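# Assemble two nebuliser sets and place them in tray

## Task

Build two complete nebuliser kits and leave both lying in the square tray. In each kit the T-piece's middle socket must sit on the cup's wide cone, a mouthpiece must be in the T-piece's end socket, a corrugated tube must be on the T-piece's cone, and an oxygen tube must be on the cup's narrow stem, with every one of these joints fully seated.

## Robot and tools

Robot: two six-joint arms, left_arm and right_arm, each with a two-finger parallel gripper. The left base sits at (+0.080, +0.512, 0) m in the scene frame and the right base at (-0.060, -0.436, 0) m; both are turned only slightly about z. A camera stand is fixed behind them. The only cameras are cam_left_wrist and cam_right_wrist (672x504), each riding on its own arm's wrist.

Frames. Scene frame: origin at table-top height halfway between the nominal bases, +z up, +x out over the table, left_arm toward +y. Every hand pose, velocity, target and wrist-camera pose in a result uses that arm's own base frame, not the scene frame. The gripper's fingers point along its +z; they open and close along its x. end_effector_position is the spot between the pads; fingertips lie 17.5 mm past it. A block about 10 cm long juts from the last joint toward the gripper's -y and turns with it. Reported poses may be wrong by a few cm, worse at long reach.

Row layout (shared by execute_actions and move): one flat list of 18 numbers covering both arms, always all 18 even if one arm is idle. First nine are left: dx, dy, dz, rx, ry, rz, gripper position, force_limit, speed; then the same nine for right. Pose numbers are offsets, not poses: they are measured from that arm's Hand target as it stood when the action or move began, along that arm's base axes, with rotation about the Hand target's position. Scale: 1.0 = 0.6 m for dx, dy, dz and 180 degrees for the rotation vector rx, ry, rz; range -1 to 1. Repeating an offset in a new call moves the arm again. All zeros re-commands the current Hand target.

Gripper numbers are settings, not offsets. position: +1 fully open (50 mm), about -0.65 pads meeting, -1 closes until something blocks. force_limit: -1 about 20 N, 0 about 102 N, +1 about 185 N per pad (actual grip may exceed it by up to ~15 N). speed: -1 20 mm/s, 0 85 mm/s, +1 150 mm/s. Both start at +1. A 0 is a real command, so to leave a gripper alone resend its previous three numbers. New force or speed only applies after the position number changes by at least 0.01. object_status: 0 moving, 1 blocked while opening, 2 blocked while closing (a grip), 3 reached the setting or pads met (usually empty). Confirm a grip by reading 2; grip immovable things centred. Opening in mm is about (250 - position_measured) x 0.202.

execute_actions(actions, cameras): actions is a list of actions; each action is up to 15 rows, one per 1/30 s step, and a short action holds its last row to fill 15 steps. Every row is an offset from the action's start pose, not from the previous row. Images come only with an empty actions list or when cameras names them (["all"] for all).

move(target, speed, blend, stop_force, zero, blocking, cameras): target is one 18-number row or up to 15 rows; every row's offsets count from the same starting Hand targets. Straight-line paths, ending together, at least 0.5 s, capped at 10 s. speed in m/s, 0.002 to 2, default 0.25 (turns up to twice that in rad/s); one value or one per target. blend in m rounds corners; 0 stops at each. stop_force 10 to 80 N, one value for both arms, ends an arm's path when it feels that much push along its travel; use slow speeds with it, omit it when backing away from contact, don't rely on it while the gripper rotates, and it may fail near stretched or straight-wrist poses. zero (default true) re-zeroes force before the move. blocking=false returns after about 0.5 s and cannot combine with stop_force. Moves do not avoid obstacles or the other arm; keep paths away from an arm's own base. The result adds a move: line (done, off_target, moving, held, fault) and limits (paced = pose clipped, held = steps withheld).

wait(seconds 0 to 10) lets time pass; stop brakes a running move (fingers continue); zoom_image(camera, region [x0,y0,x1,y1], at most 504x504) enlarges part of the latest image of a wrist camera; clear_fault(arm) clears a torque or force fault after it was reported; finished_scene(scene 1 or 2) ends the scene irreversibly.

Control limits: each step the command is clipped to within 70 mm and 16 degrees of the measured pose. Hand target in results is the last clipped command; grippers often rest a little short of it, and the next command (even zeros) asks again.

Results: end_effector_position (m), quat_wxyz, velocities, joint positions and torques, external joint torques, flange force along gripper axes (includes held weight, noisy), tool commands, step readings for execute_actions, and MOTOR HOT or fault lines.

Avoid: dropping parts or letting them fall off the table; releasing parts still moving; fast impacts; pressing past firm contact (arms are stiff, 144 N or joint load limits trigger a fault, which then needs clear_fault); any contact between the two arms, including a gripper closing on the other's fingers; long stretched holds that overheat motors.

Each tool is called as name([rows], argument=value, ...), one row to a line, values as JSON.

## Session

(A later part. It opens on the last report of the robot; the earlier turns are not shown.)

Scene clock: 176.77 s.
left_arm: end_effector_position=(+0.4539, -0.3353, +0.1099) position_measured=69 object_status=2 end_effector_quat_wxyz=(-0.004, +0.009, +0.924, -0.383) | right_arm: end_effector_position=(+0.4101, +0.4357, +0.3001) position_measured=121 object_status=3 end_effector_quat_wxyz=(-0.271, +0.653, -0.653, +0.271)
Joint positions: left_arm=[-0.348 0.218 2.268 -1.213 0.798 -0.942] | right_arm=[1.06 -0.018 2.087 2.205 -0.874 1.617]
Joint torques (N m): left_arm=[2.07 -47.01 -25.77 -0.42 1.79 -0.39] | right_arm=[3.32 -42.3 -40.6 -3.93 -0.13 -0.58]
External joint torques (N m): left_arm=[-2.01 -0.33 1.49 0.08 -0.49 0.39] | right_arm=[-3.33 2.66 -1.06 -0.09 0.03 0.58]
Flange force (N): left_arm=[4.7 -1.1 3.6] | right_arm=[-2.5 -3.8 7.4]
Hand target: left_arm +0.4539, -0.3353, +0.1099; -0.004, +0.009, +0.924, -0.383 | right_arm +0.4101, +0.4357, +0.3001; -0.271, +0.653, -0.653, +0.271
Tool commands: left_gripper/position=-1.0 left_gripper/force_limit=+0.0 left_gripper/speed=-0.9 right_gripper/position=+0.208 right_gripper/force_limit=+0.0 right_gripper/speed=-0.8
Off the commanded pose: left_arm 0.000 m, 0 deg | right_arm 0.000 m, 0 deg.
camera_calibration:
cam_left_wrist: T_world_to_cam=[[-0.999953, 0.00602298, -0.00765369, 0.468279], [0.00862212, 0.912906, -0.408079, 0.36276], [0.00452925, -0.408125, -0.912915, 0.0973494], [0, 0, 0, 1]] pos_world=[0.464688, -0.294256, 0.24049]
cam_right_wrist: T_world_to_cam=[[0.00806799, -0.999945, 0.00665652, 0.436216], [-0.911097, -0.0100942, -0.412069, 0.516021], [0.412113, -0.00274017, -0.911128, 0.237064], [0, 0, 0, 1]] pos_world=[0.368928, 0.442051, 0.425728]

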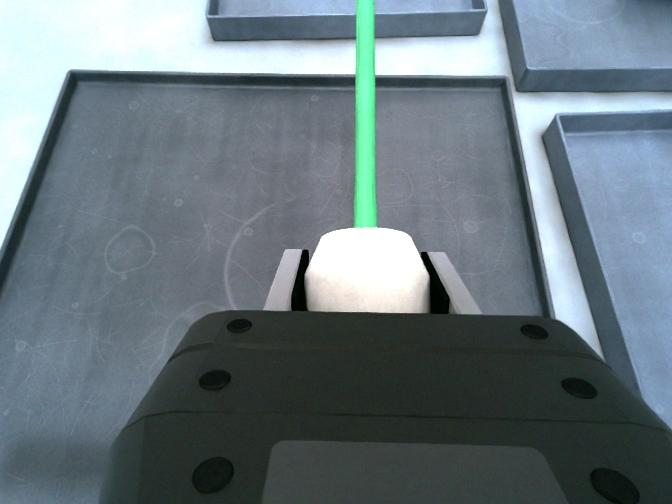

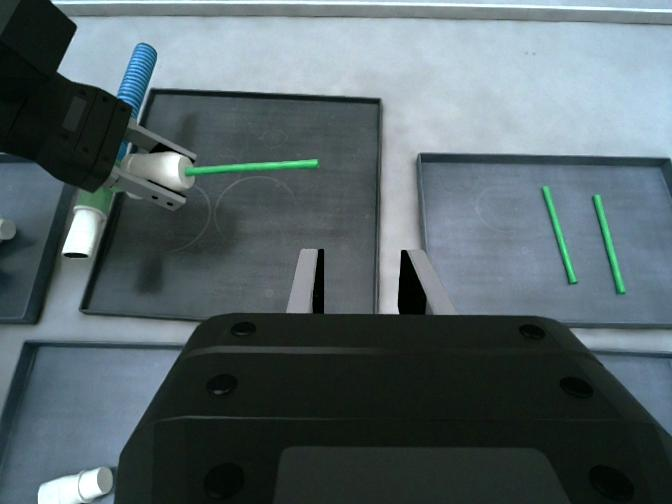

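move(target=[0,0,-0.1,0,0,0,-1,0,-0.9,0,0,0,0,0,0,0.208,0,-0.8], speed=0.12)

move(target=[0,0,-0.05,0,0,0,-1,0,-0.9,0,0,0,0,0,0,0.208,0,-0.8], speed=0.012, stop_force=10, cameras=["all"])

Scene clock: 178.60 s.
left_arm: end_effector_position=(+0.4539, -0.3353, +0.0499) position_measured=69 object_status=2 end_effector_quat_wxyz=(-0.004, +0.009, +0.924, -0.383) | right_arm: end_effector_position=(+0.4101, +0.4357, +0.3001) position_measured=121 object_status=3 end_effector_quat_wxyz=(-0.271, +0.653, -0.653, +0.271)
Joint positions: left_arm=[-0.348 0.324 2.298 -1.346 0.758 -0.755] | right_arm=[1.06 -0.018 2.087 2.205 -0.874 1.617]
Joint torques (N m): left_arm=[2.2 -52.46 -20.2 -0.57 2.12 -0.36] | right_arm=[3.21 -42.64 -40.88 -3.93 -0.13 -0.6]
External joint torques (N m): left_arm=[-1.95 -0.77 1.25 0.02 -0.51 0.36] | right_arm=[-3.25 3.17 -0.8 -0.09 0.03 0.6]
Flange force (N): left_arm=[4.9 -2.0 2.7] | right_arm=[-2.9 -3.3 8.0]
Hand target: left_arm +0.4539, -0.3353, +0.0499; -0.004, +0.009, +0.924, -0.383 | right_arm +0.4101, +0.4357, +0.3001; -0.271, +0.653, -0.653, +0.271
Off the commanded pose: left_arm 0.000 m, 0 deg | right_arm 0.000 m, 0 deg.
move: done

Scene clock: 181.10 s.
left_arm: end_effector_position=(+0.4540, -0.3354, +0.0267) position_measured=69 object_status=2 end_effector_quat_wxyz=(-0.004, +0.009, +0.924, -0.383) | right_arm: end_effector_position=(+0.4101, +0.4357, +0.3001) position_measured=121 object_status=3 end_effector_quat_wxyz=(-0.271, +0.653, -0.653, +0.271)
Joint positions: left_arm=[-0.348 0.368 2.306 -1.401 0.748 -0.68] | right_arm=[1.06 -0.018 2.087 2.205 -0.874 1.617]
Joint torques (N m): left_arm=[3.55 -43.53 -11.35 1.07 -1.65 -0.31] | right_arm=[3.38 -42.46 -40.74 -3.86 -0.08 -0.62]
External joint torques (N m): left_arm=[-3.52 -11.77 -5.37 -1.68 3.39 0.31] | right_arm=[-3.44 2.74 -0.99 -0.16 -0.03 0.62]
Flange force (N): left_arm=[5.3 -18.8 -10.5] | right_arm=[-2.4 -3.7 7.7]
Hand target: left_arm +0.4540, -0.3354, +0.0268; -0.004, +0.009, +0.924, -0.383 (not the last commanded pose) | right_arm +0.4101, +0.4357, +0.3001; -0.271, +0.653, -0.653, +0.271
Off the commanded pose: left_arm 0.007 m, 0 deg | right_arm 0.000 m, 0 deg.
move: contact (left_arm)
camera_calibration:
cam_left_wrist: T_world_to_cam=[[-0.999951, 0.00606982, -0.00778787, 0.467776], [0.00872068, 0.912815, -0.408281, 0.328766], [0.00463069, -0.408329, -0.912823, 0.0212736], [0, 0, 0, 1]] pos_world=[0.464787, -0.294255, 0.157291]
cam_right_wrist: T_world_to_cam=[[0.00806799, -0.999945, 0.00665652, 0.436216], [-0.911097, -0.0100942, -0.412069, 0.516021], [0.412113, -0.00274017, -0.911128, 0.237064], [0, 0, 0, 1]] pos_world=[0.368928, 0.442051, 0.425728]

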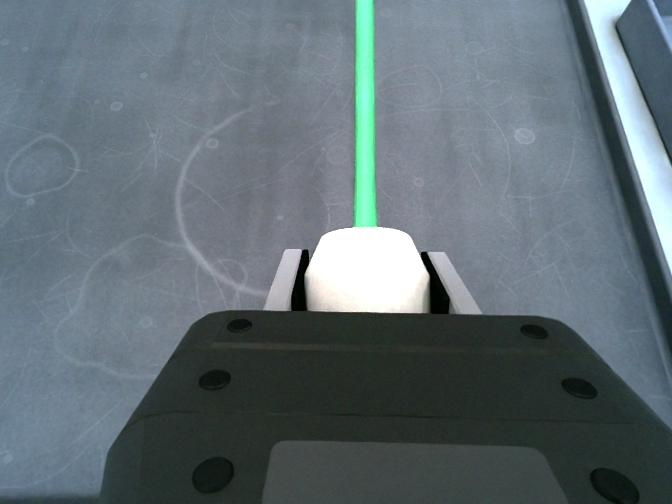

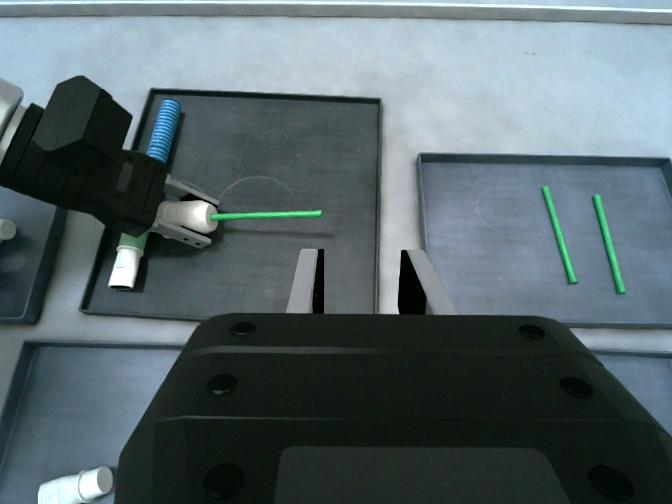

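move(target=[0,0,0.0008,0,0,0,-1,0,-0.9,0,0,0,0,0,0,0.208,0,-0.8], speed=0.02)

execute_actions([
  [[0,0,0,0,0,0,0.2,0,-0.8,0,0,0,0,0,0,0.208,0,-0.8]],
])

execute_actions([
  [[0,0,0,0,0,0,1,0,0,0,0,0,0,0,0,0.208,0,-0.8]],
], cameras=["all"])

Scene clock: 182.07 s.
left_arm: end_effector_position=(+0.4540, -0.3353, +0.0272) position_measured=69 object_status=2 end_effector_quat_wxyz=(-0.004, +0.009, +0.924, -0.383) | right_arm: end_effector_position=(+0.4101, +0.4357, +0.3001) position_measured=121 object_status=3 end_effector_quat_wxyz=(-0.271, +0.653, -0.653, +0.271)
Joint positions: left_arm=[-0.348 0.367 2.306 -1.4 0.748 -0.681] | right_arm=[1.06 -0.018 2.087 2.205 -0.874 1.617]
Joint torques (N m): left_arm=[2 -50.8 -15.64 -0.18 1.41 -0.36] | right_arm=[3.31 -42.55 -40.85 -3.95 -0.18 -0.56]
External joint torques (N m): left_arm=[-1.82 -4.3 -1.07 -0.42 0.31 0.36] | right_arm=[-3.41 3.2 -0.8 -0.07 0.07 0.56]
Flange force (N): left_arm=[4.3 -6.9 -2.4] | right_arm=[-2.7 -3.6 8.3]
Hand target: left_arm +0.4540, -0.3354, +0.0272; -0.004, +0.009, +0.924, -0.383 | right_arm +0.4101, +0.4357, +0.3001; -0.271, +0.653, -0.653, +0.271
Off the commanded pose: left_arm 0.000 m, 0 deg | right_arm 0.000 m, 0 deg.
move: done

Scene clock: 182.77 s.
left_arm: end_effector_position=(+0.4540, -0.3354, +0.0272) position_measured=69 object_status=2 end_effector_quat_wxyz=(-0.004, +0.009, +0.924, -0.383) | right_arm: end_effector_position=(+0.4101, +0.4357, +0.3001) position_measured=121 object_status=3 end_effector_quat_wxyz=(-0.271, +0.653, -0.653, +0.271)
Joint positions: left_arm=[-0.348 0.367 2.306 -1.4 0.748 -0.681] | right_arm=[1.06 -0.018 2.087 2.205 -0.874 1.617]
Joint torques (N m): left_arm=[1.53 -51.53 -16.34 -0.29 1.37 -0.39] | right_arm=[3.14 -42.36 -40.6 -3.91 -0.21 -0.61]
External joint torques (N m): left_arm=[-1.43 -3.64 -0.47 -0.32 0.35 0.39] | right_arm=[-3.21 2.79 -1.1 -0.11 0.11 0.61]
Flange force (N): left_arm=[4.4 -5.2 -2.3] | right_arm=[-2.8 -3.6 7.6]
Hand target: left_arm +0.4540, -0.3354, +0.0272; -0.004, +0.009, +0.924, -0.383 | right_arm +0.4101, +0.4357, +0.3001; -0.271, +0.653, -0.653, +0.271
Off the commanded pose: left_arm 0.000 m, 0 deg | right_arm 0.000 m, 0 deg.
Step readings (end_effector_position of left_arm | right_arm):
0: (+0.4540, -0.3353, +0.0272) | (+0.4101, +0.4357, +0.3001)
1: (+0.4540, -0.3353, +0.0272) | (+0.4101, +0.4357, +0.3001)
2: (+0.4540, -0.3353, +0.0272) | (+0.4101, +0.4357, +0.3001)
4: (+0.4540, -0.3353, +0.0272) | (+0.4101, +0.4357, +0.3001)
8: (+0.4540, -0.3353, +0.0272) | (+0.4101, +0.4357, +0.3001)
15: (+0.4540, -0.3354, +0.0272) | (+0.4101, +0.4357, +0.3001)

Scene clock: 183.47 s.
left_arm: end_effector_position=(+0.4540, -0.3354, +0.0272) position_measured=3 object_status=3 end_effector_quat_wxyz=(-0.004, +0.009, +0.924, -0.383) | right_arm: end_effector_position=(+0.4101, +0.4357, +0.3001) position_measured=121 object_status=3 end_effector_quat_wxyz=(-0.271, +0.653, -0.653, +0.271)
Joint positions: left_arm=[-0.348 0.367 2.306 -1.4 0.748 -0.681] | right_arm=[1.06 -0.018 2.087 2.205 -0.874 1.617]
Joint torques (N m): left_arm=[2.32 -54.39 -17.83 -0.63 2.15 -0.41] | right_arm=[3.33 -42.34 -40.64 -3.86 -0.11 -0.58]
External joint torques (N m): left_arm=[-2.31 -0.82 0.77 0.01 -0.42 0.42] | right_arm=[-3.41 2.82 -0.98 -0.15 0.01 0.58]
Flange force (N): left_arm=[4.4 -2.8 3.1] | right_arm=[-2.5 -3.7 7.8]
Hand target: left_arm +0.4540, -0.3354, +0.0272; -0.004, +0.009, +0.924, -0.383 | right_arm +0.4101, +0.4357, +0.3001; -0.271, +0.653, -0.653, +0.271
Off the commanded pose: left_arm 0.000 m, 0 deg | right_arm 0.000 m, 0 deg.
Step readings (end_effector_position of left_arm | right_arm):
0: (+0.4540, -0.3354, +0.0272) | (+0.4101, +0.4357, +0.3001)
1: (+0.4540, -0.3354, +0.0272) | (+0.4101, +0.4357, +0.3001)
2: (+0.4540, -0.3354, +0.0272) | (+0.4101, +0.4357, +0.3001)
4: (+0.4540, -0.3354, +0.0272) | (+0.4101, +0.4357, +0.3001)
8: (+0.4540, -0.3354, +0.0272) | (+0.4101, +0.4357, +0.3001)
15: (+0.4540, -0.3354, +0.0272) | (+0.4101, +0.4357, +0.3001)
camera_calibration:
cam_left_wrist: T_world_to_cam=[[-0.999952, 0.00597913, -0.00774574, 0.467747], [0.0086207, 0.912815, -0.408282, 0.329016], [0.00462926, -0.408329, -0.912823, 0.0217307], [0, 0, 0, 1]] pos_world=[0.464788, -0.294255, 0.157791]
cam_right_wrist: T_world_to_cam=[[0.00806799, -0.999945, 0.00665652, 0.436216], [-0.911097, -0.0100942, -0.412069, 0.516021], [0.412113, -0.00274017, -0.911128, 0.237064], [0, 0, 0, 1]] pos_world=[0.368928, 0.442051, 0.425728]

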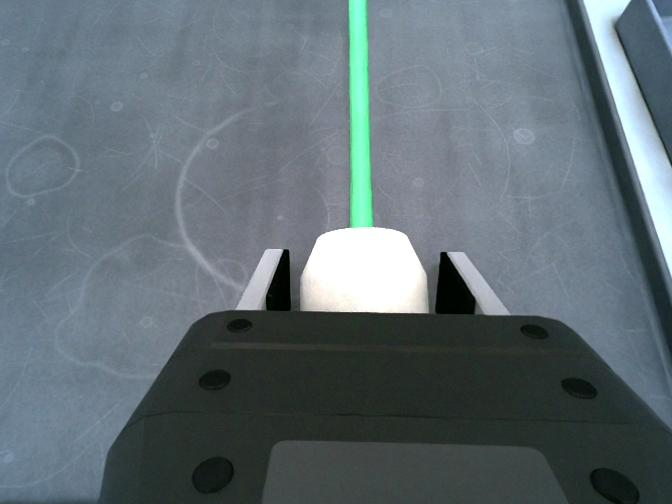

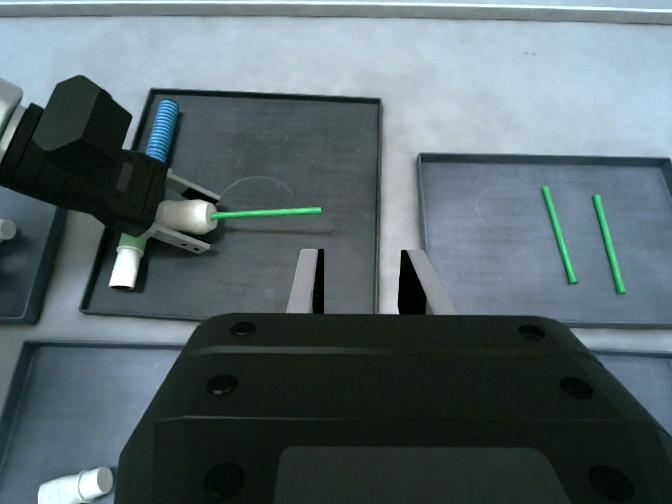

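move([
  [0,0,0.2,0,0,0,1,0,0,0.15,-0.393,0,0,0,0.5,0.54,0,-0.8],
  [0,0,0.2,0,0,0,1,0,0,0.0107,-0.9445,-0.1667,0,0,1.0,0.54,0,-0.8],
], speed=0.5, blend=0.05, cameras=["all"])

Scene clock: 189.57 s.
left_arm: end_effector_position=(+0.4540, -0.3353, +0.1472) position_measured=3 object_status=3 end_effector_quat_wxyz=(-0.004, +0.009, +0.924, -0.383) | right_arm: end_effector_position=(+0.4165, -0.1310, +0.2001) position_measured=72 object_status=3 end_effector_quat_wxyz=(-0.271, +0.653, +0.653, -0.271)
Joint positions: left_arm=[-0.348 0.158 2.242 -1.139 0.83 -1.049] | right_arm=[-0.262 0.311 1.909 2.956 -1.69 -3.351]
Joint torques (N m): left_arm=[2.33 -43.97 -28.89 -0.21 1.54 -0.41] | right_arm=[3.36 -68.8 -32.46 -3.83 -2.17 -0.55]
External joint torques (N m): left_arm=[-2.33 -0.39 1.24 0.03 -0.43 0.41] | right_arm=[-3.3 2.63 -1.06 -0.07 -0.02 0.55]
Flange force (N): left_arm=[4.5 -1.6 4.2] | right_arm=[-5.6 4.5 -1.6]
Hand target: left_arm +0.4540, -0.3354, +0.1472; -0.004, +0.009, +0.924, -0.383 | right_arm +0.4165, -0.1310, +0.2001; -0.271, +0.653, +0.653, -0.271
Off the commanded pose: left_arm 0.000 m, 0 deg | right_arm 0.000 m, 0 deg.
move: done; limits=paced
camera_calibration:
cam_left_wrist: T_world_to_cam=[[-0.999953, 0.00588844, -0.00770362, 0.468639], [0.00852071, 0.912816, -0.408283, 0.378057], [0.00462784, -0.408329, -0.912823, 0.13127], [0, 0, 0, 1]] pos_world=[0.464788, -0.294254, 0.277791]
cam_right_wrist: T_world_to_cam=[[-0.00806731, 0.999945, 0.00665726, 0.138867], [0.911059, 0.0100941, -0.412152, -0.28133], [-0.412196, 0.0027402, -0.911091, 0.485795], [0, 0, 0, 1]] pos_world=[0.457672, -0.137351, 0.325728]

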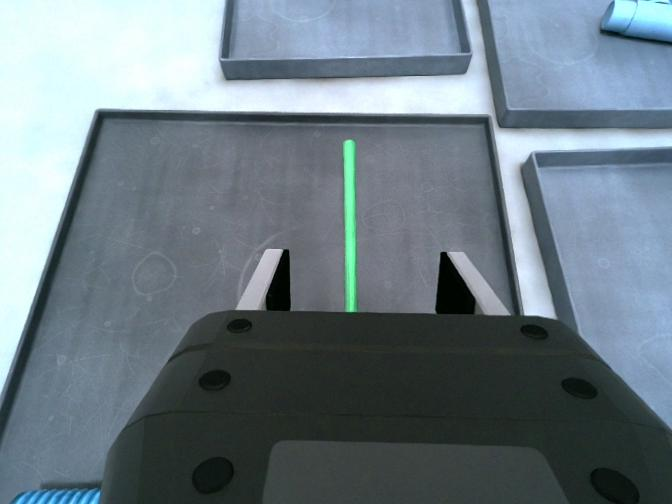

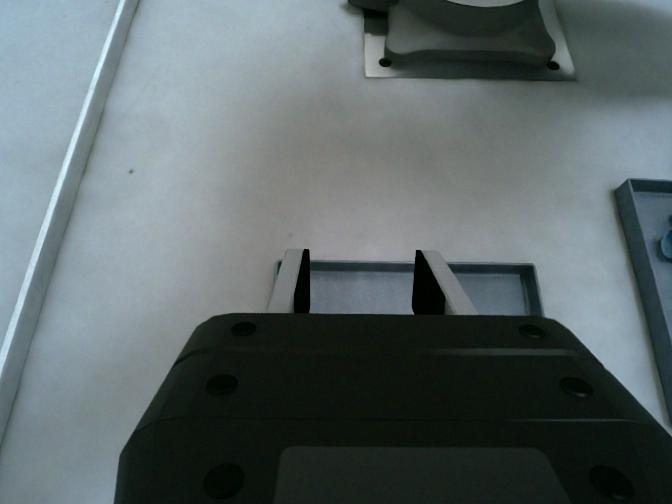

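move(target=[-0.4807,-0.4768,-0.012,0.2481,-0.3256,-0.5036,1,0,0,0,0,-0.2167,0,0,0,0.54,0,-0.8], speed=0.5, cameras=["all"])

Scene clock: 192.63 s.
left_arm: end_effector_position=(+0.1656, -0.6214, +0.1401) position_measured=3 object_status=3 end_effector_quat_wxyz=(+0.136, +0.777, +0.605, +0.107) | right_arm: end_effector_position=(+0.4165, -0.1310, +0.0701) position_measured=72 object_status=3 end_effector_quat_wxyz=(-0.271, +0.653, +0.653, -0.271)
Joint positions: left_arm=[-1.512 0.255 1.968 0.443 0.861 -1.545] | right_arm=[-0.262 0.467 1.985 2.956 -1.462 -3.309]
Joint torques (N m): left_arm=[2.47 -62.62 -37.85 3.78 0.42 -0.38] | right_arm=[2.76 -78.23 -25.73 -3.11 -2.17 -0.62]
External joint torques (N m): left_arm=[-2.21 -1.07 1.51 0.09 -0.44 0.38] | right_arm=[-2.73 3.61 -0.9 -0.02 -0.03 0.62]
Flange force (N): left_arm=[3.3 -4.2 -1.0] | right_arm=[-4.8 6.6 0.0]
Hand target: left_arm +0.1656, -0.6214, +0.1400; +0.136, +0.777, +0.605, +0.107 | right_arm +0.4165, -0.1310, +0.0701; -0.271, +0.653, +0.653, -0.271
Off the commanded pose: left_arm 0.000 m, 0 deg | right_arm 0.000 m, 0 deg.
move: done
camera_calibration:
cam_left_wrist: T_world_to_cam=[[0.248197, 0.968591, -0.0151773, 0.574407], [0.734619, -0.177984, 0.654719, -0.308295], [0.631454, -0.173649, -0.75572, 0.0292766], [0, 0, 0, 1]] pos_world=[0.065426, -0.606153, 0.23269]
cam_right_wrist: T_world_to_cam=[[-0.00806799, 0.999945, 0.00665652, 0.139832], [0.911097, 0.0100942, -0.412069, -0.334851], [-0.412113, 0.00274017, -0.911128, 0.367282], [0, 0, 0, 1]] pos_world=[0.457572, -0.137451, 0.195728]

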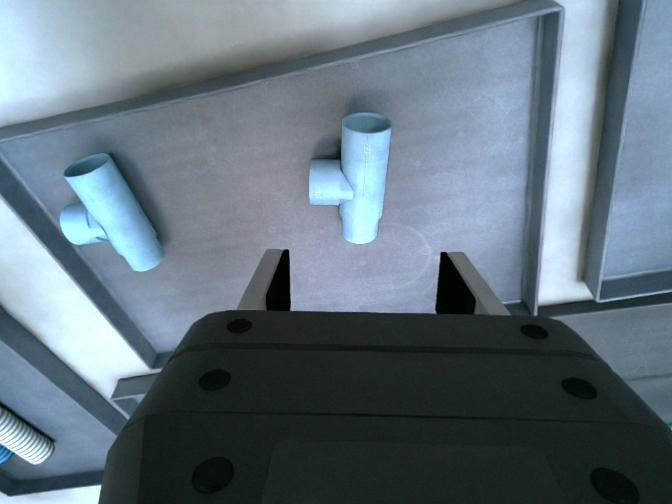

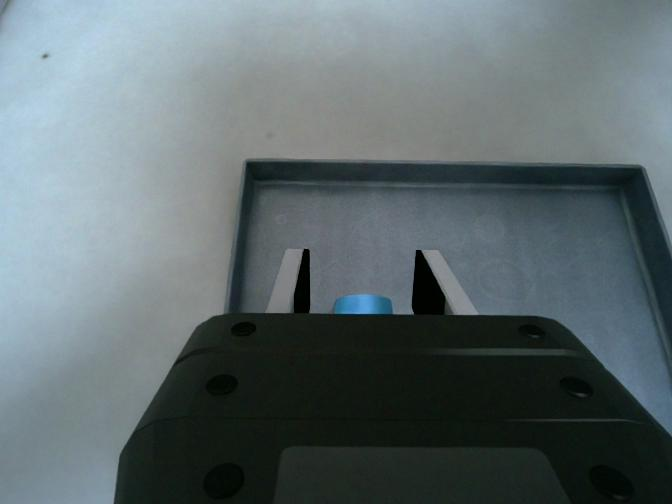

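zoom_image(camera="cam_left_wrist", region=[280, 90, 440, 270])

Scaled by 2.800 from the camera's 672x504 image, which has a finer 960x720 frame.

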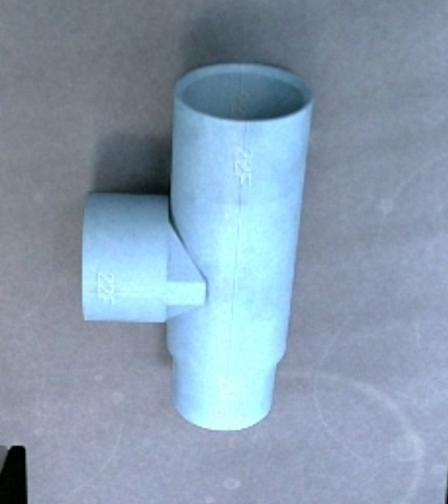

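move(target=[0.0048,0.0092,-0.1333,0,0,-0.0067,1,0,0,0,0,-0.0583,0,0,0,0.54,0,-0.8], speed=0.2, cameras=["all"])

Scene clock: 195.67 s.
left_arm: end_effector_position=(+0.1684, -0.6159, +0.0601) position_measured=3 object_status=3 end_effector_quat_wxyz=(+0.137, +0.784, +0.596, +0.105) | right_arm: end_effector_position=(+0.4165, -0.1310, +0.0351) position_measured=72 object_status=3 end_effector_quat_wxyz=(-0.271, +0.653, +0.653, -0.271)
Joint positions: left_arm=[-1.506 0.34 2.038 0.514 0.714 -1.62] | right_arm=[-0.262 0.516 1.996 2.954 -1.402 -3.297]
Joint torques (N m): left_arm=[2.32 -67.2 -33.88 3.19 0.49 -0.42] | right_arm=[3.24 -81.28 -23.53 -2.8 -2.16 -0.54]
External joint torques (N m): left_arm=[-1.99 -1.09 1.68 0.07 -0.43 0.42] | right_arm=[-3.01 3.78 -0.99 -0.09 -0.06 0.54]
Flange force (N): left_arm=[3.5 -3.8 -1.6] | right_arm=[-5.4 7.0 0.4]
Hand target: left_arm +0.1684, -0.6159, +0.0601; +0.137, +0.784, +0.596, +0.105 | right_arm +0.4165, -0.1310, +0.0351; -0.271, +0.653, +0.653, -0.271
Off the commanded pose: left_arm 0.000 m, 0 deg | right_arm 0.000 m, 0 deg.
move: done
camera_calibration:
cam_left_wrist: T_world_to_cam=[[0.268685, 0.963109, -0.0151493, 0.56036], [0.730695, -0.193549, 0.654694, -0.265942], [0.627609, -0.186976, -0.755743, -0.0395766], [0, 0, 0, 1]] pos_world=[0.0686005, -0.59856, 0.15269]
cam_right_wrist: T_world_to_cam=[[-0.00806799, 0.999945, 0.00665652, 0.140065], [0.911097, 0.0100942, -0.412069, -0.349274], [-0.412113, 0.00274017, -0.911128, 0.335392], [0, 0, 0, 1]] pos_world=[0.457572, -0.137451, 0.160728]

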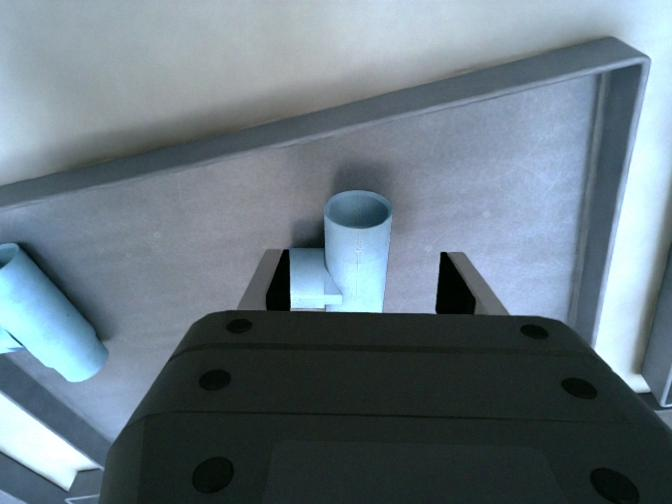

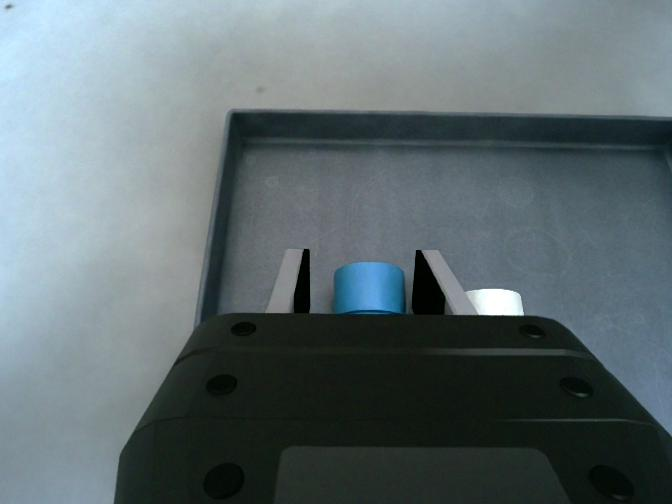

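move(target=[-0.0005,-0.0018,-0.0417,0,0,0,1,0,0,0,0.0048,0,0,0,0,0.54,0,-0.8], speed=0.1)

move(target=[0,0,-0.033,0,0,0,1,0,0,0,0,-0.033,0,0,0,0.54,0,-0.8], speed=0.012, stop_force=10)

Scene clock: 197.37 s.
left_arm: end_effector_position=(+0.1682, -0.6170, +0.0350) position_measured=3 object_status=3 end_effector_quat_wxyz=(+0.137, +0.784, +0.596, +0.105) | right_arm: end_effector_position=(+0.4165, -0.1281, +0.0351) position_measured=72 object_status=3 end_effector_quat_wxyz=(-0.271, +0.653, +0.653, -0.271)
Joint positions: left_arm=[-1.506 0.375 2.05 0.542 0.674 -1.657] | right_arm=[-0.257 0.515 1.997 2.957 -1.402 -3.295]
Joint torques (N m): left_arm=[2.43 -69.33 -32.45 3.01 0.44 -0.42] | right_arm=[3.04 -80.6 -23.68 -2.82 -2.14 -0.54]
External joint torques (N m): left_arm=[-2.32 -0.69 1.47 0.06 -0.36 0.42] | right_arm=[-2.98 3.25 -0.84 -0.06 -0.07 0.54]
Flange force (N): left_arm=[2.4 -4.0 -1.6] | right_arm=[-5.1 5.9 0.4]
Hand target: left_arm +0.1681, -0.6170, +0.0350; +0.137, +0.784, +0.596, +0.105 | right_arm +0.4165, -0.1281, +0.0351; -0.271, +0.653, +0.653, -0.271
Off the commanded pose: left_arm 0.000 m, 0 deg | right_arm 0.000 m, 0 deg.
move: done

Scene clock: 199.00 s.
left_arm: end_effector_position=(+0.1682, -0.6171, +0.0222) position_measured=3 object_status=3 end_effector_quat_wxyz=(+0.137, +0.784, +0.596, +0.105) | right_arm: end_effector_position=(+0.4165, -0.1281, +0.0225) position_measured=72 object_status=3 end_effector_quat_wxyz=(-0.271, +0.653, +0.653, -0.271)
Joint positions: left_arm=[-1.506 0.393 2.056 0.559 0.654 -1.678] | right_arm=[-0.257 0.533 2.001 2.957 -1.381 -3.291]
Joint torques (N m): left_arm=[3.38 -54.19 -26.22 2.32 -1.55 -0.44] | right_arm=[2.62 -70.64 -18.04 -2.44 1.89 -0.61]
External joint torques (N m): left_arm=[-3.61 -16.46 -3.98 0.64 1.64 0.44] | right_arm=[-2.51 -7.39 -5.71 -0.36 -4.1 0.61]
Flange force (N): left_arm=[7.6 0.0 -29.2] | right_arm=[-4.6 -8.4 -18.2]
Hand target: left_arm +0.1682, -0.6171, +0.0222; +0.137, +0.784, +0.596, +0.105 (not the last commanded pose) | right_arm +0.4165, -0.1281, +0.0225; -0.271, +0.653, +0.653, -0.271 (not the last commanded pose)
Off the commanded pose: left_arm 0.007 m, 0 deg | right_arm 0.007 m, 0 deg.
move: contact (left_arm, right_arm)

move([
  [0,0,0.0037,0,0,0,1,0,0,0,0,0.0017,0,0,0,0.54,0,-0.8],
  [0,0,0.0037,0,0,0,-1,0,-0.9,0,0,0.0017,0,0,0,-1,0,-0.5],
], speed=0.05)

Scene clock: 202.10 s.
left_arm: end_effector_position=(+0.1682, -0.6171, +0.0244) position_measured=132 object_status=2 end_effector_quat_wxyz=(+0.137, +0.784, +0.596, +0.105) | right_arm: end_effector_position=(+0.4165, -0.1281, +0.0235) position_measured=133 object_status=2 end_effector_quat_wxyz=(-0.271, +0.653, +0.653, -0.271)
Joint positions: left_arm=[-1.506 0.39 2.055 0.556 0.657 -1.674] | right_arm=[-0.257 0.532 2 2.957 -1.383 -3.291]
Joint torques (N m): left_arm=[2.36 -69.95 -31.87 2.88 0.52 -0.4] | right_arm=[3.4 -81.33 -22.82 -2.79 -2.2 -0.6]
External joint torques (N m): left_arm=[-2.27 -1.4 1.51 0.1 -0.42 0.4] | right_arm=[-3.29 3.11 -1.07 -0.03 -0.02 0.6]
Flange force (N): left_arm=[3.3 -3.9 -2.6] | right_arm=[-5.6 5.9 0.3]
Hand target: left_arm +0.1682, -0.6171, +0.0244; +0.137, +0.784, +0.596, +0.105 | right_arm +0.4165, -0.1281, +0.0235; -0.271, +0.653, +0.653, -0.271
Off the commanded pose: left_arm 0.000 m, 0 deg | right_arm 0.000 m, 0 deg.
move: done

move([
  [0.1333,0.05,0.1667,0,0,-0.1,-1,0,-0.9,0,0,0,0,0,0,-1,0,-0.5],
  [0.4167,0.1667,0.2667,0,0,-0.5,-1,0,-0.9,0,0,0.15,0,0,0,-1,0,-0.5],
  [0.7727,0.2857,0.1603,0,0,-0.9056,-1,0,-0.9,0,0,0.3775,0,0,0,-1,0,-0.5],
], speed=0.45, blend=0.05, cameras=["all"])

Scene clock: 210.03 s.
left_arm: end_effector_position=(+0.6318, -0.4456, +0.1206) position_measured=132 object_status=2 end_effector_quat_wxyz=(+0.124, +0.706, -0.687, -0.120) | right_arm: end_effector_position=(+0.4165, -0.1281, +0.2500) position_measured=133 object_status=2 end_effector_quat_wxyz=(-0.271, +0.653, +0.653, -0.271)
Joint positions: left_arm=[-0.585 0.62 1.441 -0.202 1.372 2.599] | right_arm=[-0.257 0.262 1.868 2.956 -1.779 -3.365]
Joint torques (N m): left_arm=[2.4 -98.26 -39.38 3.18 1.28 -0.44] | right_arm=[3.95 -66.92 -34.61 -3.99 -2.17 -0.63]
External joint torques (N m): left_arm=[-2.45 -1.33 1.86 0.1 -0.45 0.44] | right_arm=[-3.73 3.51 -1.14 -0.16 -0.02 0.64]
Flange force (N): left_arm=[-1.8 6.6 3.5] | right_arm=[-6.5 5.6 -2.4]
Hand target: left_arm +0.6318, -0.4456, +0.1206; +0.124, +0.706, -0.687, -0.120 | right_arm +0.4165, -0.1281, +0.2500; -0.271, +0.653, +0.653, -0.271
Off the commanded pose: left_arm 0.000 m, 0 deg | right_arm 0.000 m, 0 deg.
move: done
camera_calibration:
cam_left_wrist: T_world_to_cam=[[0.0245155, -0.999584, -0.0151629, -0.447546], [-0.755266, -0.0284562, 0.6548, 0.401215], [-0.65496, -0.00460073, -0.75565, 0.638776], [0, 0, 0, 1]] pos_world=[0.732369, -0.433005, 0.213189]
cam_right_wrist: T_world_to_cam=[[-0.00806599, 0.999945, 0.00665809, 0.135733], [0.911005, 0.0100937, -0.412272, -0.260631], [-0.412317, 0.00274017, -0.911036, 0.531244], [0, 0, 0, 1]] pos_world=[0.457572, -0.134551, 0.375628]

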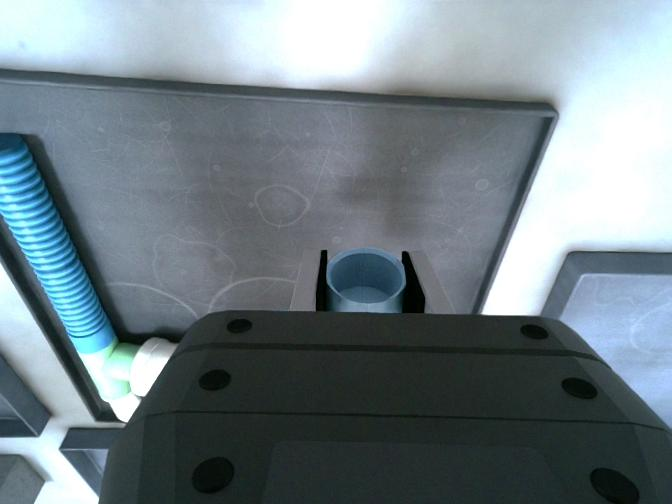

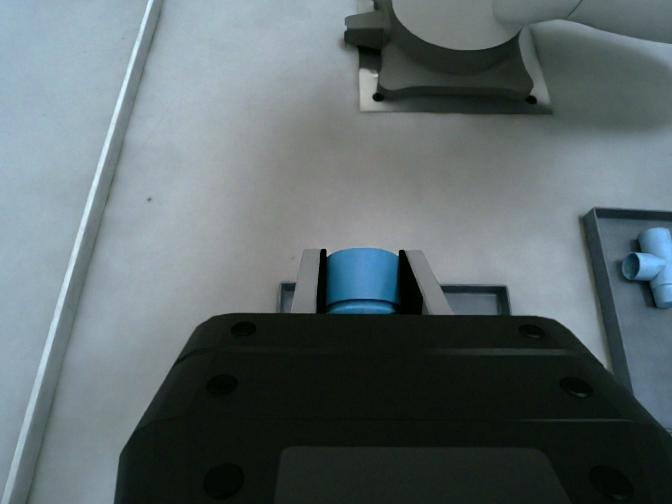

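move(target=[0,0,0,0,0,0,-1,0,-0.9,0.1392,0.5468,0.0,0,0,-0.5,-1,0,-0.5], speed=0.6)

move(target=[0,0,0,0,0,0,-1,0,-0.9,0.2232,0.4725,-0.2167,0,0,-0.5,-1,0,-0.5], speed=0.6, cameras=["all"])

Scene clock: 212.47 s.
left_arm: end_effector_position=(+0.6318, -0.4456, +0.1206) position_measured=132 object_status=2 end_effector_quat_wxyz=(+0.124, +0.706, -0.687, -0.120) | right_arm: end_effector_position=(+0.5000, +0.1999, +0.2500) position_measured=133 object_status=2 end_effector_quat_wxyz=(-0.384, +0.924, +0.000, +0.000)
Joint positions: left_arm=[-0.585 0.621 1.441 -0.202 1.372 2.599] | right_arm=[-0.081 0.061 2.111 3.996 -1.211 -2.07]
Joint torques (N m): left_arm=[2.08 -98.16 -39.33 3.2 1.28 -0.42] | right_arm=[3.43 -44.22 -33.63 -0.71 -1.08 -0.58]
External joint torques (N m): left_arm=[-1.73 -2.15 1.47 0.13 -0.45 0.42] | right_arm=[-3.38 3.29 -0.86 0.18 0 0.58]
Flange force (N): left_arm=[-2.6 6.6 2.5] | right_arm=[6.1 5.5 -3.0]
Hand target: left_arm +0.6318, -0.4456, +0.1206; +0.124, +0.706, -0.687, -0.120 | right_arm +0.5000, +0.1999, +0.2500; -0.384, +0.924, +0.000, +0.000
Off the commanded pose: left_arm 0.000 m, 0 deg | right_arm 0.000 m, 0 deg.
move: done

Scene clock: 214.37 s.
left_arm: end_effector_position=(+0.6318, -0.4456, +0.1206) position_measured=132 object_status=2 end_effector_quat_wxyz=(+0.124, +0.706, -0.687, -0.120) | right_arm: end_effector_position=(+0.6339, +0.4835, +0.1201) position_measured=133 object_status=2 end_effector_quat_wxyz=(-0.271, +0.653, -0.653, +0.271)
Joint positions: left_arm=[-0.585 0.621 1.441 -0.202 1.372 2.599] | right_arm=[0.792 0.414 1.942 4.997 0.553 -1.281]
Joint torques (N m): left_arm=[2.29 -98.21 -39.37 3.24 1.29 -0.41] | right_arm=[3.44 -75.81 -29.37 -0.36 0.51 -0.62]
External joint torques (N m): left_arm=[-1.75 -2.33 1.52 0.1 -0.45 0.41] | right_arm=[-3.44 2.89 -0.63 0.11 0.11 0.62]
Flange force (N): left_arm=[-2.8 7.0 2.6] | right_arm=[0.3 -0.9 7.7]
Hand target: left_arm +0.6318, -0.4456, +0.1206; +0.124, +0.706, -0.687, -0.120 | right_arm +0.6339, +0.4834, +0.1200; -0.271, +0.653, -0.653, +0.271
Off the commanded pose: left_arm 0.000 m, 0 deg | right_arm 0.000 m, 0 deg.
move: done
camera_calibration:
cam_left_wrist: T_world_to_cam=[[0.0245919, -0.999582, -0.0152272, -0.447587], [-0.755264, -0.0285561, 0.654799, 0.40117], [-0.65496, -0.00460215, -0.75565, 0.638775], [0, 0, 0, 1]] pos_world=[0.732368, -0.433004, 0.213189]
cam_right_wrist: T_world_to_cam=[[0.00819821, -0.999945, 0.00660796, 0.483341], [-0.911003, -0.0101934, -0.412273, 0.646236], [0.412317, -0.00263998, -0.911036, -0.0193232], [0, 0, 0, 1]] pos_world=[0.592728, 0.48985, 0.245628]

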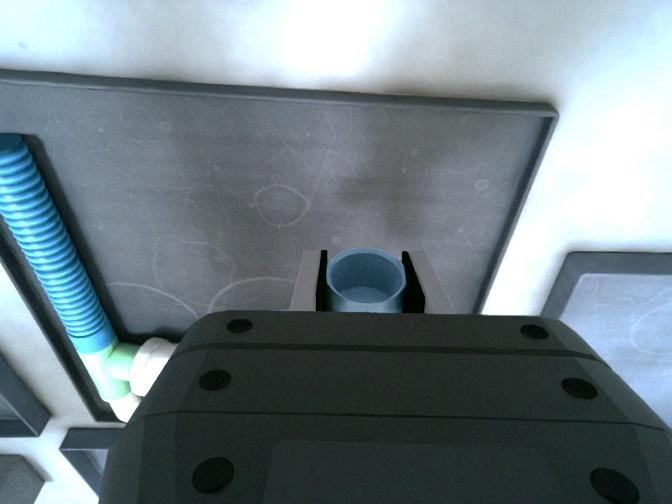

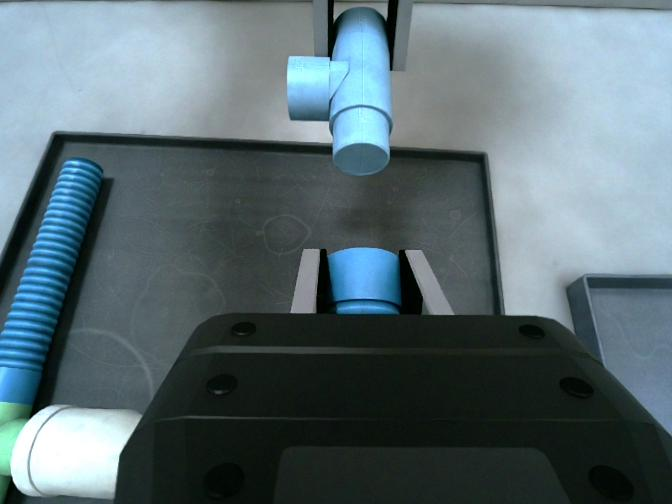

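zoom_image(camera="cam_right_wrist", region=[270, 0, 450, 320])

Scaled by 1.575 from the camera's 672x504 image, which has a finer 960x720 frame.

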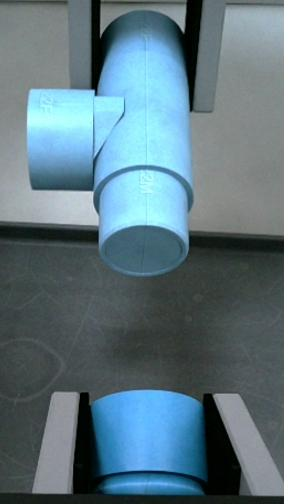

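zoom_image(camera="cam_right_wrist", region=[300, 0, 420, 120])

zoom_image(camera="cam_right_wrist", region=[300, 90, 420, 210])

Scaled by 4.200 from the camera's 672x504 image, which has a finer 960x720 frame.

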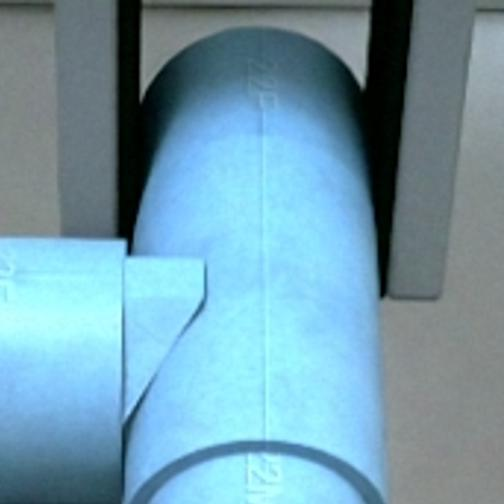

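Scaled by 4.200 from the camera's 672x504 image, which has a finer 960x720 frame.

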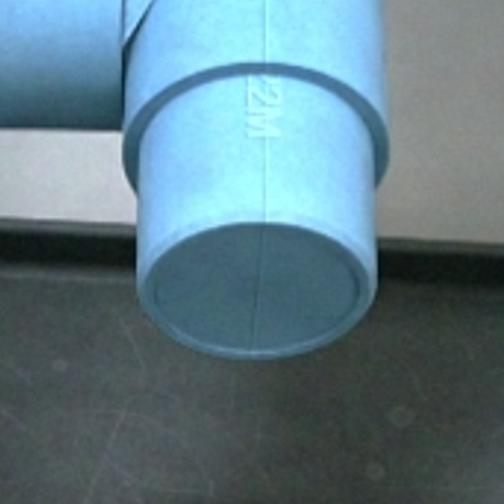

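move([
  [0,0.0012,0,0,0,0.0035,-1,0,-0.9,0,0,0,0,0,0,-1,0,-0.5],
  [-0.0633,-0.0007,0,0,0,0.0035,-1,0,-0.9,0,0,0,0,0,0,-1,0,-0.5],
], speed=0.1, cameras=["cam_right_wrist"])

zoom_image(camera="cam_right_wrist", region=[270, 0, 450, 320])

Scene clock: 218.43 s.
left_arm: end_effector_position=(+0.5938, -0.4461, +0.1206) position_measured=132 object_status=2 end_effector_quat_wxyz=(+0.125, +0.709, -0.683, -0.120) | right_arm: end_effector_position=(+0.6339, +0.4834, +0.1200) position_measured=133 object_status=2 end_effector_quat_wxyz=(-0.271, +0.653, -0.653, +0.271)
Joint positions: left_arm=[-0.61 0.574 1.52 -0.214 1.334 2.574] | right_arm=[0.792 0.414 1.942 4.997 0.553 -1.282]
Joint torques (N m): left_arm=[2.37 -93.59 -38.72 3.12 1.27 -0.42] | right_arm=[3.1 -76.53 -28.99 -0.36 0.61 -0.6]
External joint torques (N m): left_arm=[-2.27 -0.98 1.83 0.08 -0.47 0.42] | right_arm=[-3.18 3.67 -0.96 0.11 0.03 0.6]
Flange force (N): left_arm=[-1.7 5.7 3.5] | right_arm=[-1.1 -1.0 8.9]
Hand target: left_arm +0.5938, -0.4461, +0.1206; +0.125, +0.709, -0.683, -0.120 | right_arm +0.6339, +0.4834, +0.1200; -0.271, +0.653, -0.653, +0.271
Off the commanded pose: left_arm 0.000 m, 0 deg | right_arm 0.000 m, 0 deg.
move: done
camera_calibration:
cam_right_wrist: T_world_to_cam=[[0.00806667, -0.999945, 0.00665735, 0.483406], [-0.911042, -0.0100937, -0.412189, 0.646281], [0.412234, -0.00274014, -0.911074, -0.0192563], [0, 0, 0, 1]] pos_world=[0.592828, 0.489851, 0.245628]
Images, in order (width x height): cam_right_wrist 672x504.

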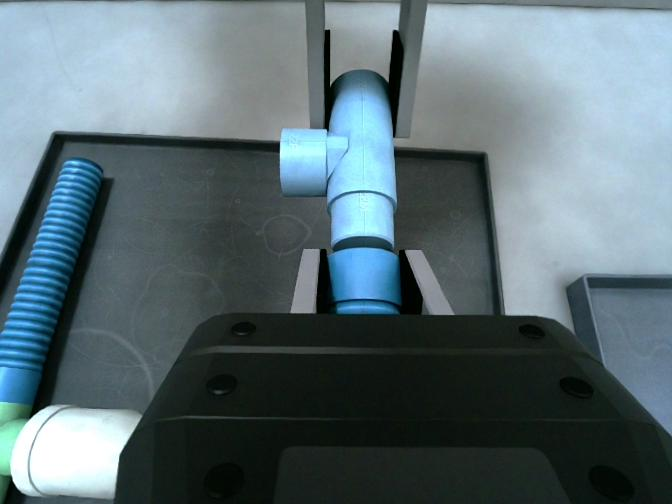

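Scaled by 1.575 from the camera's 672x504 image, which has a finer 960x720 frame.

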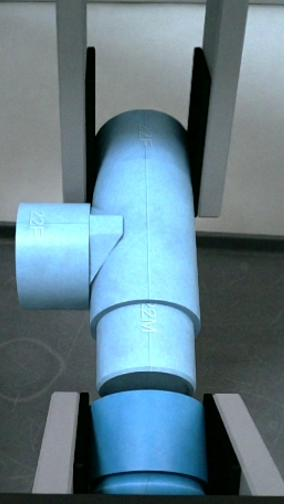

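move(target=[-0.058,-0.0017,0,0,0,0,-1,0,-0.9,0,0,0,0,0,0,-1,0,-0.5], speed=0.02, stop_force=20)

move(target=[-0.0333,-0.001,0,0,0,0,-1,0,-0.9,0,0,0,0,0,0,-1,0,-0.5], speed=0.015, stop_force=78, zero=false, cameras=["cam_right_wrist"])

Scene clock: 220.43 s.
left_arm: end_effector_position=(+0.5725, -0.4467, +0.1207) position_measured=132 object_status=2 end_effector_quat_wxyz=(+0.125, +0.710, -0.683, -0.119) | right_arm: end_effector_position=(+0.6339, +0.4834, +0.1200) position_measured=133 object_status=2 end_effector_quat_wxyz=(-0.271, +0.653, -0.653, +0.271)
Joint positions: left_arm=[-0.626 0.549 1.561 -0.219 1.314 2.564] | right_arm=[0.792 0.414 1.942 4.997 0.553 -1.282]
Joint torques (N m): left_arm=[-12.78 -86.46 -22.27 -1.82 7.91 -0.52] | right_arm=[-10.83 -81.88 -46.74 -4.32 2.11 -0.66]
External joint torques (N m): left_arm=[13.1 -6.39 -14.1 4.98 -7.08 0.52] | right_arm=[10.85 9.06 16.89 4.07 -1.49 0.66]
Flange force (N): left_arm=[-3.2 -21.7 -13.0] | right_arm=[1.5 26.4 -9.7]
Hand target: left_arm +0.5725, -0.4467, +0.1207; +0.125, +0.710, -0.683, -0.119 (not the last commanded pose) | right_arm +0.6339, +0.4834, +0.1200; -0.271, +0.653, -0.653, +0.271
Off the commanded pose: left_arm 0.014 m, 0 deg | right_arm 0.000 m, 0 deg.
move: contact (left_arm)

Scene clock: 221.40 s.
left_arm: end_effector_position=(+0.5696, -0.4468, +0.1207) position_measured=132 object_status=2 end_effector_quat_wxyz=(+0.125, +0.710, -0.683, -0.119) | right_arm: end_effector_position=(+0.6339, +0.4834, +0.1200) position_measured=133 object_status=2 end_effector_quat_wxyz=(-0.271, +0.653, -0.653, +0.271)
Joint positions: left_arm=[-0.628 0.546 1.567 -0.22 1.31 2.563] | right_arm=[0.792 0.414 1.942 4.997 0.553 -1.282]
Joint torques (N m): left_arm=[-39.57 -85.69 3.32 -10.77 21.92 -0.61] | right_arm=[-38.14 -81.96 -70.83 -10.02 4.97 -0.63]
External joint torques (N m): left_arm=[39.73 -6.84 -39.87 13.93 -21.1 0.61] | right_arm=[38.01 9 40.9 9.77 -4.33 0.63]
Flange force (N): left_arm=[-2.2 -77.4 -31.1] | right_arm=[2.9 66.2 -51.8]
Hand target: left_arm +0.5696, -0.4468, +0.1207; +0.125, +0.710, -0.683, -0.119 (not the last commanded pose) | right_arm +0.6339, +0.4834, +0.1200; -0.271, +0.653, -0.653, +0.271
Off the commanded pose: left_arm 0.017 m, 0 deg | right_arm 0.000 m, 0 deg.
move: contact (left_arm)
camera_calibration:
cam_right_wrist: T_world_to_cam=[[0.00806694, -0.999945, 0.00665709, 0.483407], [-0.911059, -0.0100937, -0.412152, 0.646191], [0.412196, -0.0027402, -0.911091, -0.0191887], [0, 0, 0, 1]] pos_world=[0.592728, 0.489851, 0.245628]
Images, in order (width x height): cam_right_wrist 672x504.

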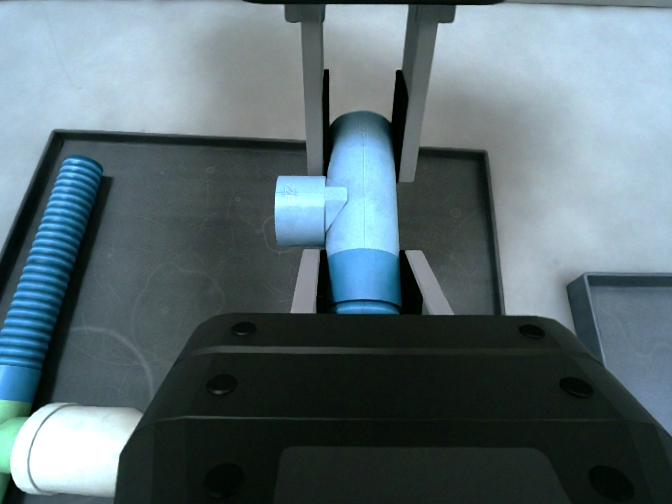

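move([
  [-0.001,0,0,0,0,0,-1,0,-0.9,0,0,0,0,0,0,-1,0,-0.5],
  [0.0007,0,0,0,0,0,-1,0,-0.9,0,0,0,0,0,0,-1,0,-0.5],
  [0.0007,0,0,0,0,0,0.6,0,-0.5,0,0,0,0,0,0,-1,0,-0.5],
], speed=0.02)

Scene clock: 223.00 s.
left_arm: end_effector_position=(+0.5700, -0.4468, +0.1206) position_measured=63 object_status=0 end_effector_quat_wxyz=(+0.125, +0.710, -0.683, -0.119) | right_arm: end_effector_position=(+0.6340, +0.4834, +0.1201) position_measured=133 object_status=2 end_effector_quat_wxyz=(-0.271, +0.653, -0.653, +0.271)
Joint positions: left_arm=[-0.628 0.546 1.566 -0.22 1.311 2.563] | right_arm=[0.792 0.414 1.942 4.997 0.553 -1.282]
Joint torques (N m): left_arm=[1.7 -90.6 -38.16 3.09 1.25 -0.43] | right_arm=[3.15 -76.01 -29.06 -0.33 0.51 -0.62]
External joint torques (N m): left_arm=[-1.79 -1.67 1.61 0.06 -0.44 0.43] | right_arm=[-3.34 3.25 -0.85 0.07 0.13 0.62]
Flange force (N): left_arm=[-2.3 5.9 2.7] | right_arm=[-0.4 -0.9 8.4]
Hand target: left_arm +0.5701, -0.4468, +0.1207; +0.125, +0.710, -0.683, -0.119 | right_arm +0.6339, +0.4834, +0.1200; -0.271, +0.653, -0.653, +0.271
Off the commanded pose: left_arm 0.000 m, 0 deg | right_arm 0.000 m, 0 deg.
move: done

move([
  [0,0,0.2,0,0,0,0.6,0,-0.5,0,0,0,0,0,0,-1,0,-0.5],
  [-0.0395,0.3482,0.2,0,0,0,0.6,0,-0.5,0,0,0,0,0,0,-1,0,-0.5],
  [-0.439,0.3212,0.1667,0.0621,-0.045,0.3423,0.6,0,-0.5,0,0,0,0,0,0,-1,0,-0.5],
  [-0.6502,0.0863,0.0655,0.1035,-0.075,0.5705,0.6,0,-0.5,0,0,0,0,0,0,-1,0,-0.5],
], speed=0.45, blend=0.05, cameras=["all"])

Scene clock: 228.17 s.
left_arm: end_effector_position=(+0.1800, -0.3950, +0.1600) position_measured=63 object_status=3 end_effector_quat_wxyz=(-0.002, +0.990, +0.139, +0.001) | right_arm: end_effector_position=(+0.6339, +0.4834, +0.1200) position_measured=133 object_status=2 end_effector_quat_wxyz=(-0.271, +0.653, -0.653, +0.271)
Joint positions: left_arm=[-1.224 -0.038 2.222 0.002 0.961 0.065] | right_arm=[0.792 0.414 1.942 4.997 0.553 -1.282]
Joint torques (N m): left_arm=[3.24 -31.93 -37.49 3.52 0.5 -0.38] | right_arm=[3.23 -76.19 -29.13 -0.35 0.58 -0.66]
External joint torques (N m): left_arm=[-3.18 0.16 1.58 0.08 -0.42 0.38] | right_arm=[-3.36 3.39 -0.84 0.09 0.04 0.66]
Flange force (N): left_arm=[-6.8 -1.7 2.8] | right_arm=[-0.4 -0.8 8.6]
Hand target: left_arm +0.1799, -0.3950, +0.1600; -0.002, +0.990, +0.139, +0.001 | right_arm +0.6339, +0.4834, +0.1200; -0.271, +0.653, -0.653, +0.271
Off the commanded pose: left_arm 0.000 m, 0 deg | right_arm 0.000 m, 0 deg.
move: done
camera_calibration:
cam_left_wrist: T_world_to_cam=[[0.960061, 0.279414, -0.0144808, -0.0484932], [0.266144, -0.896048, 0.355339, -0.442959], [0.0863112, -0.345001, -0.934625, 0.133582], [0, 0, 0, 1]] pos_world=[0.152918, -0.337277, 0.281548]
cam_right_wrist: T_world_to_cam=[[0.00806694, -0.999945, 0.00665709, 0.483406], [-0.911059, -0.0100937, -0.412152, 0.646282], [0.412196, -0.0027402, -0.911091, -0.0192299], [0, 0, 0, 1]] pos_world=[0.592828, 0.489851, 0.245628]

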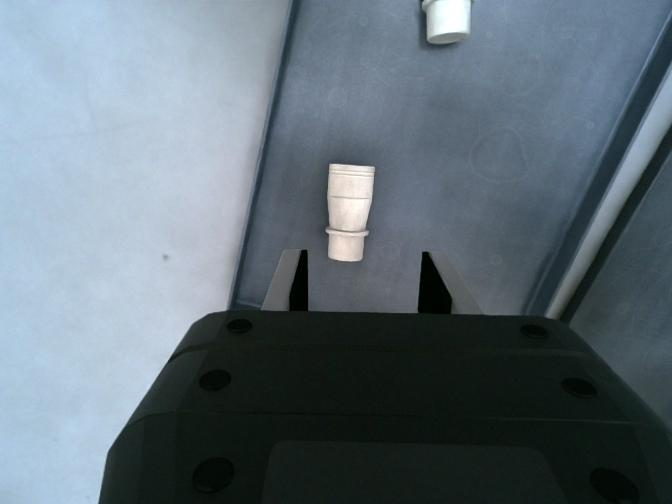

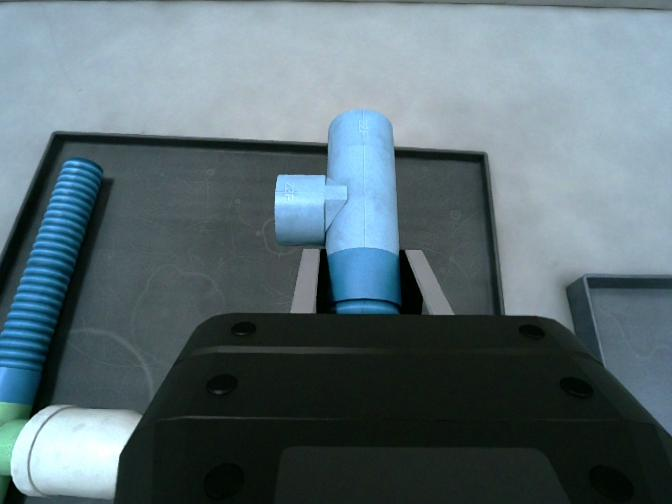

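move(target=[-0.0048,0.009,-0.19,-0.0538,-0.0141,-0.015,0.8,0,-0.5,0,0,0,0,0,0,-1,0,-0.5], speed=0.2, cameras=["cam_left_wrist"])

Scene clock: 230.70 s.
left_arm: end_effector_position=(+0.1771, -0.3896, +0.0460) position_measured=32 object_status=3 end_effector_quat_wxyz=(+0.085, +0.990, +0.116, +0.011) | right_arm: end_effector_position=(+0.6339, +0.4834, +0.1200) position_measured=133 object_status=2 end_effector_quat_wxyz=(-0.271, +0.653, -0.653, +0.271)
Joint positions: left_arm=[-1.211 0.052 2.423 -0.042 0.496 0.162] | right_arm=[0.792 0.414 1.942 4.997 0.553 -1.282]
Joint torques (N m): left_arm=[2.47 -33.1 -28.8 2.6 -0.06 -0.37] | right_arm=[3.4 -76.6 -29.01 -0.36 0.56 -0.62]
External joint torques (N m): left_arm=[-2.44 0.28 1.45 0.07 -0.38 0.37] | right_arm=[-3.32 3.57 -0.96 0.11 0.06 0.62]
Flange force (N): left_arm=[-5.7 -1.8 2.5] | right_arm=[-0.9 -1.0 8.9]
Hand target: left_arm +0.1771, -0.3896, +0.0460; +0.085, +0.990, +0.116, +0.011 | right_arm +0.6339, +0.4834, +0.1200; -0.271, +0.653, -0.653, +0.271
Off the commanded pose: left_arm 0.000 m, 0 deg | right_arm 0.000 m, 0 deg.
move: done
camera_calibration:
cam_left_wrist: T_world_to_cam=[[0.972791, 0.231214, -0.0147855, -0.0699048], [0.205937, -0.833672, 0.512426, -0.369143], [0.106154, -0.501528, -0.858604, -0.0387516], [0, 0, 0, 1]] pos_world=[0.148137, -0.311017, 0.154853]
Images, in order (width x height): cam_left_wrist 672x504.

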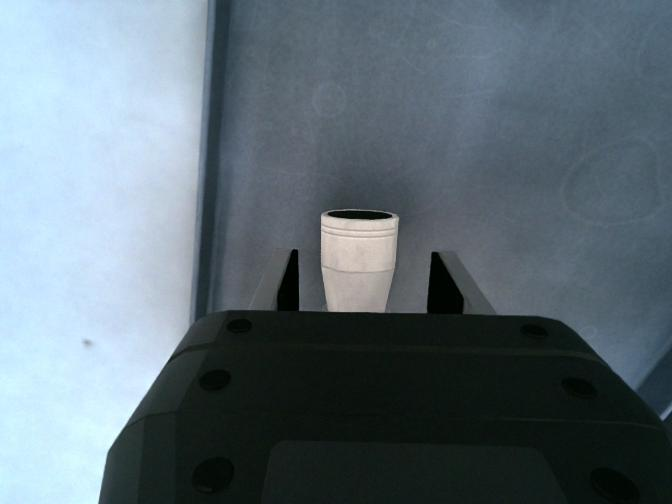

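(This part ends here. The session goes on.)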